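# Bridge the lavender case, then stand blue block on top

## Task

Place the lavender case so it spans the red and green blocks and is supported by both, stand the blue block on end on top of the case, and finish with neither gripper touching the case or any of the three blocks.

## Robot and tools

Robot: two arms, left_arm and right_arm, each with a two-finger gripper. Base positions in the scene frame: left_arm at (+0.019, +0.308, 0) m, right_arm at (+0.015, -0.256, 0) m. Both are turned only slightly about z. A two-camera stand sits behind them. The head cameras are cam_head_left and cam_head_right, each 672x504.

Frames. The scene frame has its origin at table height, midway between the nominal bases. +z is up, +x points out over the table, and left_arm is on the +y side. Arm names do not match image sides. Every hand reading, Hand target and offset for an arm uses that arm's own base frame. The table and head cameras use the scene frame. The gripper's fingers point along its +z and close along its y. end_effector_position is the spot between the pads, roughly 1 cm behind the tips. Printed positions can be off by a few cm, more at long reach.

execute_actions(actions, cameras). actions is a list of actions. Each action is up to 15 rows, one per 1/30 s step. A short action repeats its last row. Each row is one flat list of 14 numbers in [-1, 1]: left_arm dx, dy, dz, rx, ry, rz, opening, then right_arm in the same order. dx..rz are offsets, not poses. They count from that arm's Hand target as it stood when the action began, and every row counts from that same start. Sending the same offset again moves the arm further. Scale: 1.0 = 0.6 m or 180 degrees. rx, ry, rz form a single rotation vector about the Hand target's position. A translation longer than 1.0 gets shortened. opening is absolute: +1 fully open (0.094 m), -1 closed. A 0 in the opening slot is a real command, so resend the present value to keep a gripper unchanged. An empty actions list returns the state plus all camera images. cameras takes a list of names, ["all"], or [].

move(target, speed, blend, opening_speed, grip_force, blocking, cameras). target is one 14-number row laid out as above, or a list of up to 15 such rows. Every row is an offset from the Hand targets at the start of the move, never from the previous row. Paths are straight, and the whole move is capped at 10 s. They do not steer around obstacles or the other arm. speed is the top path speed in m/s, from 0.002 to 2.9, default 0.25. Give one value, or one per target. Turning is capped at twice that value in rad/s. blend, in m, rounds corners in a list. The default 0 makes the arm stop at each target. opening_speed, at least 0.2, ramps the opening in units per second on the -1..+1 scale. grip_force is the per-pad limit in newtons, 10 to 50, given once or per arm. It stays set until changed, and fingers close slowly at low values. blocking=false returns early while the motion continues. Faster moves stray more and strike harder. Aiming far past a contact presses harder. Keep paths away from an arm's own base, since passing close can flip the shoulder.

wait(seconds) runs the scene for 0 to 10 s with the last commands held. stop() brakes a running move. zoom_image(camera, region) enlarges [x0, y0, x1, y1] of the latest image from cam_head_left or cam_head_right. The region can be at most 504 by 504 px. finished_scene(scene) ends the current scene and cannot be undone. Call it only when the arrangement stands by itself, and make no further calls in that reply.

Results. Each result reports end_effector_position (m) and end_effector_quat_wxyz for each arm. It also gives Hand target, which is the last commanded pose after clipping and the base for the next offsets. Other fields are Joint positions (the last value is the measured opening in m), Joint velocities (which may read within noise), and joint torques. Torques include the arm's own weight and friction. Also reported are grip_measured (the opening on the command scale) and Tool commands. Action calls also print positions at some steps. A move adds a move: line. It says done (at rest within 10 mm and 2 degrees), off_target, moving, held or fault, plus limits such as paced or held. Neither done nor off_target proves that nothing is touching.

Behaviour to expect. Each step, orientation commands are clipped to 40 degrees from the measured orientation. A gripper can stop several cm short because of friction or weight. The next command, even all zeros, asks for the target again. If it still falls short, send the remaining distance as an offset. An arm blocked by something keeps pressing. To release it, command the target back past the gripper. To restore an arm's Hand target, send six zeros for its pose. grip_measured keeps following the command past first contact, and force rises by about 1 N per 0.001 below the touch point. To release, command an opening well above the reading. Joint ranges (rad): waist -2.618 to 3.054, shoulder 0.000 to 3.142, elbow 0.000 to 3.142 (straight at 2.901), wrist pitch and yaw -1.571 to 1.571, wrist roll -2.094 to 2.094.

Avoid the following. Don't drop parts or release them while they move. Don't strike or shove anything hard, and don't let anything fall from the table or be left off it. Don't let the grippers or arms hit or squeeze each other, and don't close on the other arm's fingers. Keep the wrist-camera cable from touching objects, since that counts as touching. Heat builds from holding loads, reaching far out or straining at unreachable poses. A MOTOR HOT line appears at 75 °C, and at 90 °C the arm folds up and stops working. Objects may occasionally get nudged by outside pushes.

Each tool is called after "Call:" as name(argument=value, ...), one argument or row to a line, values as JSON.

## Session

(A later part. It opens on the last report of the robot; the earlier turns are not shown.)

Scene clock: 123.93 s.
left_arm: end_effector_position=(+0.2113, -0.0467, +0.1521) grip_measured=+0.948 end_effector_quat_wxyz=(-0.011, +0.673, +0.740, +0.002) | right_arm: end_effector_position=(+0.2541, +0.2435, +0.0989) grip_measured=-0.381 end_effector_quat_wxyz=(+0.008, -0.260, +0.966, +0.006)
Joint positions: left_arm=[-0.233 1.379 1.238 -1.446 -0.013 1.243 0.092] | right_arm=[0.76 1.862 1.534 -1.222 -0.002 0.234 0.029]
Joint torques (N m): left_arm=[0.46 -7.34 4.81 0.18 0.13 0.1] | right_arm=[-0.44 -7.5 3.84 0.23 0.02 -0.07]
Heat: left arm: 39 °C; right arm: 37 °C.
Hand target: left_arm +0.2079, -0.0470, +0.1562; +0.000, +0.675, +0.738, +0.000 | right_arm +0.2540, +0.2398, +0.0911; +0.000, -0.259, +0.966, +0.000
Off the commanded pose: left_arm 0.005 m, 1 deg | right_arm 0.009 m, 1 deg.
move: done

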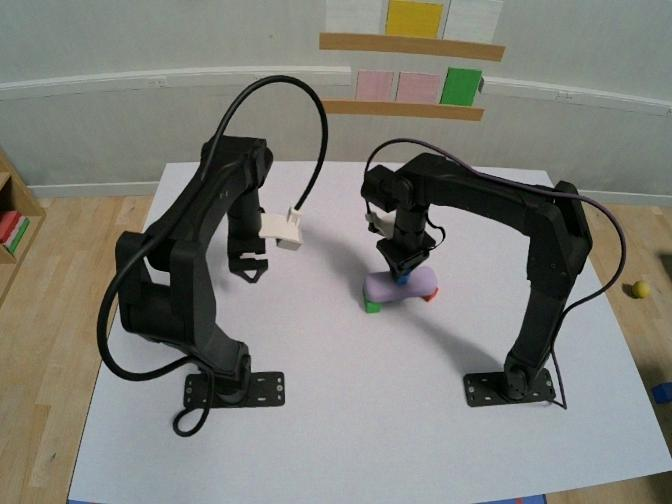

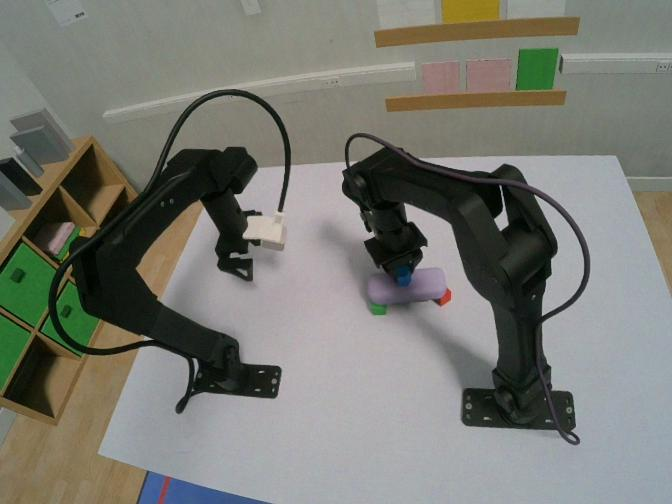

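Call:
move(
  target=[0,0,0,0,0,0,0.95,0,0,-0.006,0,0,0,-0.7],
  speed=0.03,
)

Call:
move(
  target=[0,0,0,0,0,0,0.95,0,0,-0.006,0,0,0,-0.7],
  speed=0.03,
)

Scene clock: 126.83 s.
left_arm: end_effector_position=(+0.2113, -0.0467, +0.1521) grip_measured=+0.948 end_effector_quat_wxyz=(-0.011, +0.673, +0.740, +0.002) | right_arm: end_effector_position=(+0.2540, +0.2435, +0.0982) grip_measured=-0.381 end_effector_quat_wxyz=(+0.008, -0.260, +0.966, +0.006)
Joint positions: left_arm=[-0.233 1.379 1.238 -1.446 -0.013 1.243 0.092] | right_arm=[0.76 1.862 1.531 -1.22 -0.002 0.234 0.029]
Joint torques (N m): left_arm=[0.51 -7.31 4.88 0.21 0.14 0.11] | right_arm=[-0.51 -7.31 3.12 0.35 0.02 -0.05]
Heat: left arm: 39 °C; right arm: 37 °C.
Hand target: left_arm +0.2079, -0.0470, +0.1562; +0.000, +0.675, +0.738, +0.000 | right_arm +0.2540, +0.2398, +0.0875; +0.000, -0.259, +0.966, +0.000
Off the commanded pose: left_arm 0.005 m, 1 deg | right_arm 0.011 m, 1 deg.
move: off_target (right_arm)

Scene clock: 127.57 s.
left_arm: end_effector_position=(+0.2113, -0.0467, +0.1521) grip_measured=+0.948 end_effector_quat_wxyz=(-0.011, +0.673, +0.740, +0.002) | right_arm: end_effector_position=(+0.2536, +0.2438, +0.0975) grip_measured=-0.381 end_effector_quat_wxyz=(+0.008, -0.260, +0.966, +0.007)
Joint positions: left_arm=[-0.233 1.379 1.238 -1.446 -0.013 1.243 0.092] | right_arm=[0.76 1.862 1.528 -1.217 -0.005 0.234 0.029]
Joint torques (N m): left_arm=[0.53 -7.39 4.82 0.23 0.14 0.11] | right_arm=[-0.53 -7.2 2.58 0.46 0.05 -0.04]
Heat: left arm: 39 °C; right arm: 37 °C.
Hand target: left_arm +0.2079, -0.0470, +0.1562; +0.000, +0.675, +0.738, +0.000 | right_arm +0.2540, +0.2398, +0.0839; +0.000, -0.259, +0.966, +0.000
Off the commanded pose: left_arm 0.005 m, 1 deg | right_arm 0.014 m, 1 deg.
move: off_target (right_arm)

Call:
move(
  target=[0,0,0,0,0,0,0.95,0,0,0.016,0,0,0,0.5],
  speed=0.05,
  opening_speed=0.8,
)

Call:
move(
  target=[
    [0,0,0,0,0,0,0.95,0,0,0.15,0,0,0,0.5],
    [0,0,0,0,0,0,0.95,0,-0.35,0.15,0,0,0,0.5],
  ],
  blend=[0.02,0],
  cameras=["all"],
)

Call:
zoom_image(
  camera="cam_head_left",
  region=[340, 210, 480, 330],
)

Scene clock: 132.17 s.
left_arm: end_effector_position=(+0.2113, -0.0467, +0.1521) grip_measured=+0.948 end_effector_quat_wxyz=(-0.011, +0.673, +0.740, +0.002) | right_arm: end_effector_position=(+0.2535, +0.2437, +0.0960) grip_measured=+0.499 end_effector_quat_wxyz=(+0.006, -0.260, +0.966, +0.006)
Joint positions: left_arm=[-0.233 1.379 1.238 -1.446 -0.013 1.243 0.092] | right_arm=[0.76 1.866 1.528 -1.217 -0.005 0.234 0.07]
Joint torques (N m): left_arm=[0.51 -7.41 4.93 0.22 0.14 0.11] | right_arm=[-0.46 -7.98 4.7 0.1 0.06 -0.05]
Heat: left arm: 38 °C; right arm: 37 °C.
Hand target: left_arm +0.2079, -0.0470, +0.1562; +0.000, +0.675, +0.738, +0.000 | right_arm +0.2540, +0.2398, +0.0934; +0.000, -0.259, +0.966, +0.000
Off the commanded pose: left_arm 0.005 m, 1 deg | right_arm 0.005 m, 1 deg.
move: done

Scene clock: 134.27 s.
left_arm: end_effector_position=(+0.2113, -0.0467, +0.1521) grip_measured=+0.948 end_effector_quat_wxyz=(-0.011, +0.673, +0.740, +0.002) | right_arm: end_effector_position=(+0.2655, +0.0313, +0.1803) grip_measured=+0.499 end_effector_quat_wxyz=(+0.008, -0.255, +0.967, -0.003)
Joint positions: left_arm=[-0.233 1.379 1.238 -1.446 -0.013 1.243 0.092] | right_arm=[0.115 1.554 1.507 -1.506 0.003 -0.401 0.07]
Joint torques (N m): left_arm=[0.51 -7.36 4.79 0.19 0.14 0.09] | right_arm=[-0.24 -7.46 3.88 -0.15 -0.01 -0.11]
Heat: left arm: 38 °C; right arm: 37 °C.
Hand target: left_arm +0.2079, -0.0470, +0.1562; +0.000, +0.675, +0.738, +0.000 | right_arm +0.2540, +0.0298, +0.1834; +0.000, -0.259, +0.966, +0.000
Off the commanded pose: left_arm 0.005 m, 1 deg | right_arm 0.012 m, 1 deg.
move: off_target (right_arm)

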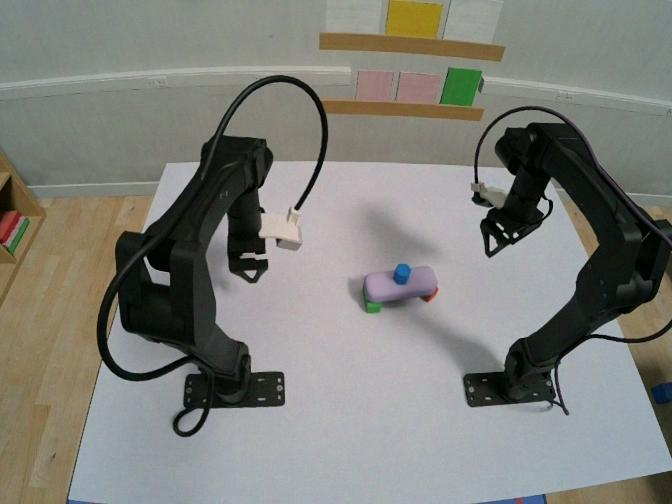

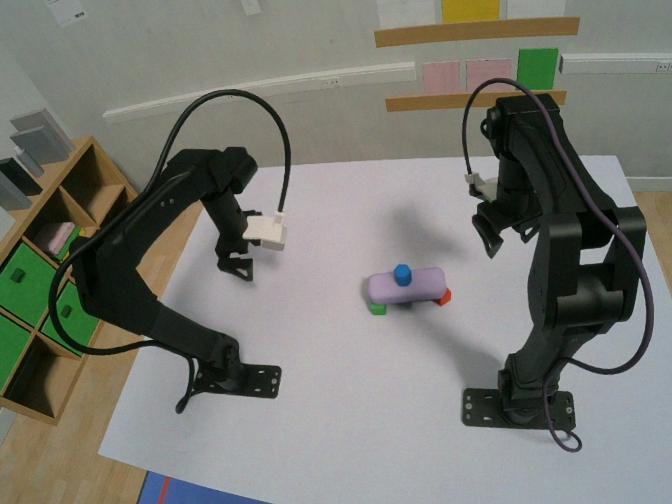

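Scaled by 3.600.

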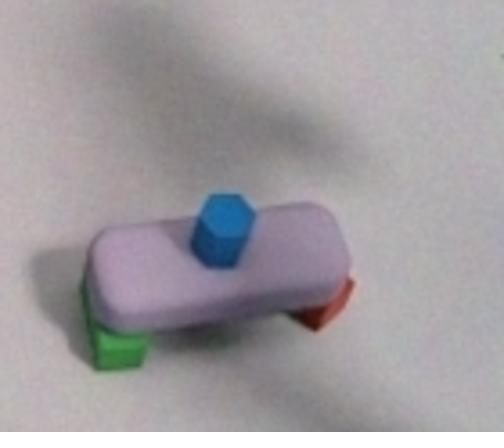

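Success.

Call:
finished_scene(
  scene=2,
)

The scene is finished: the task was done.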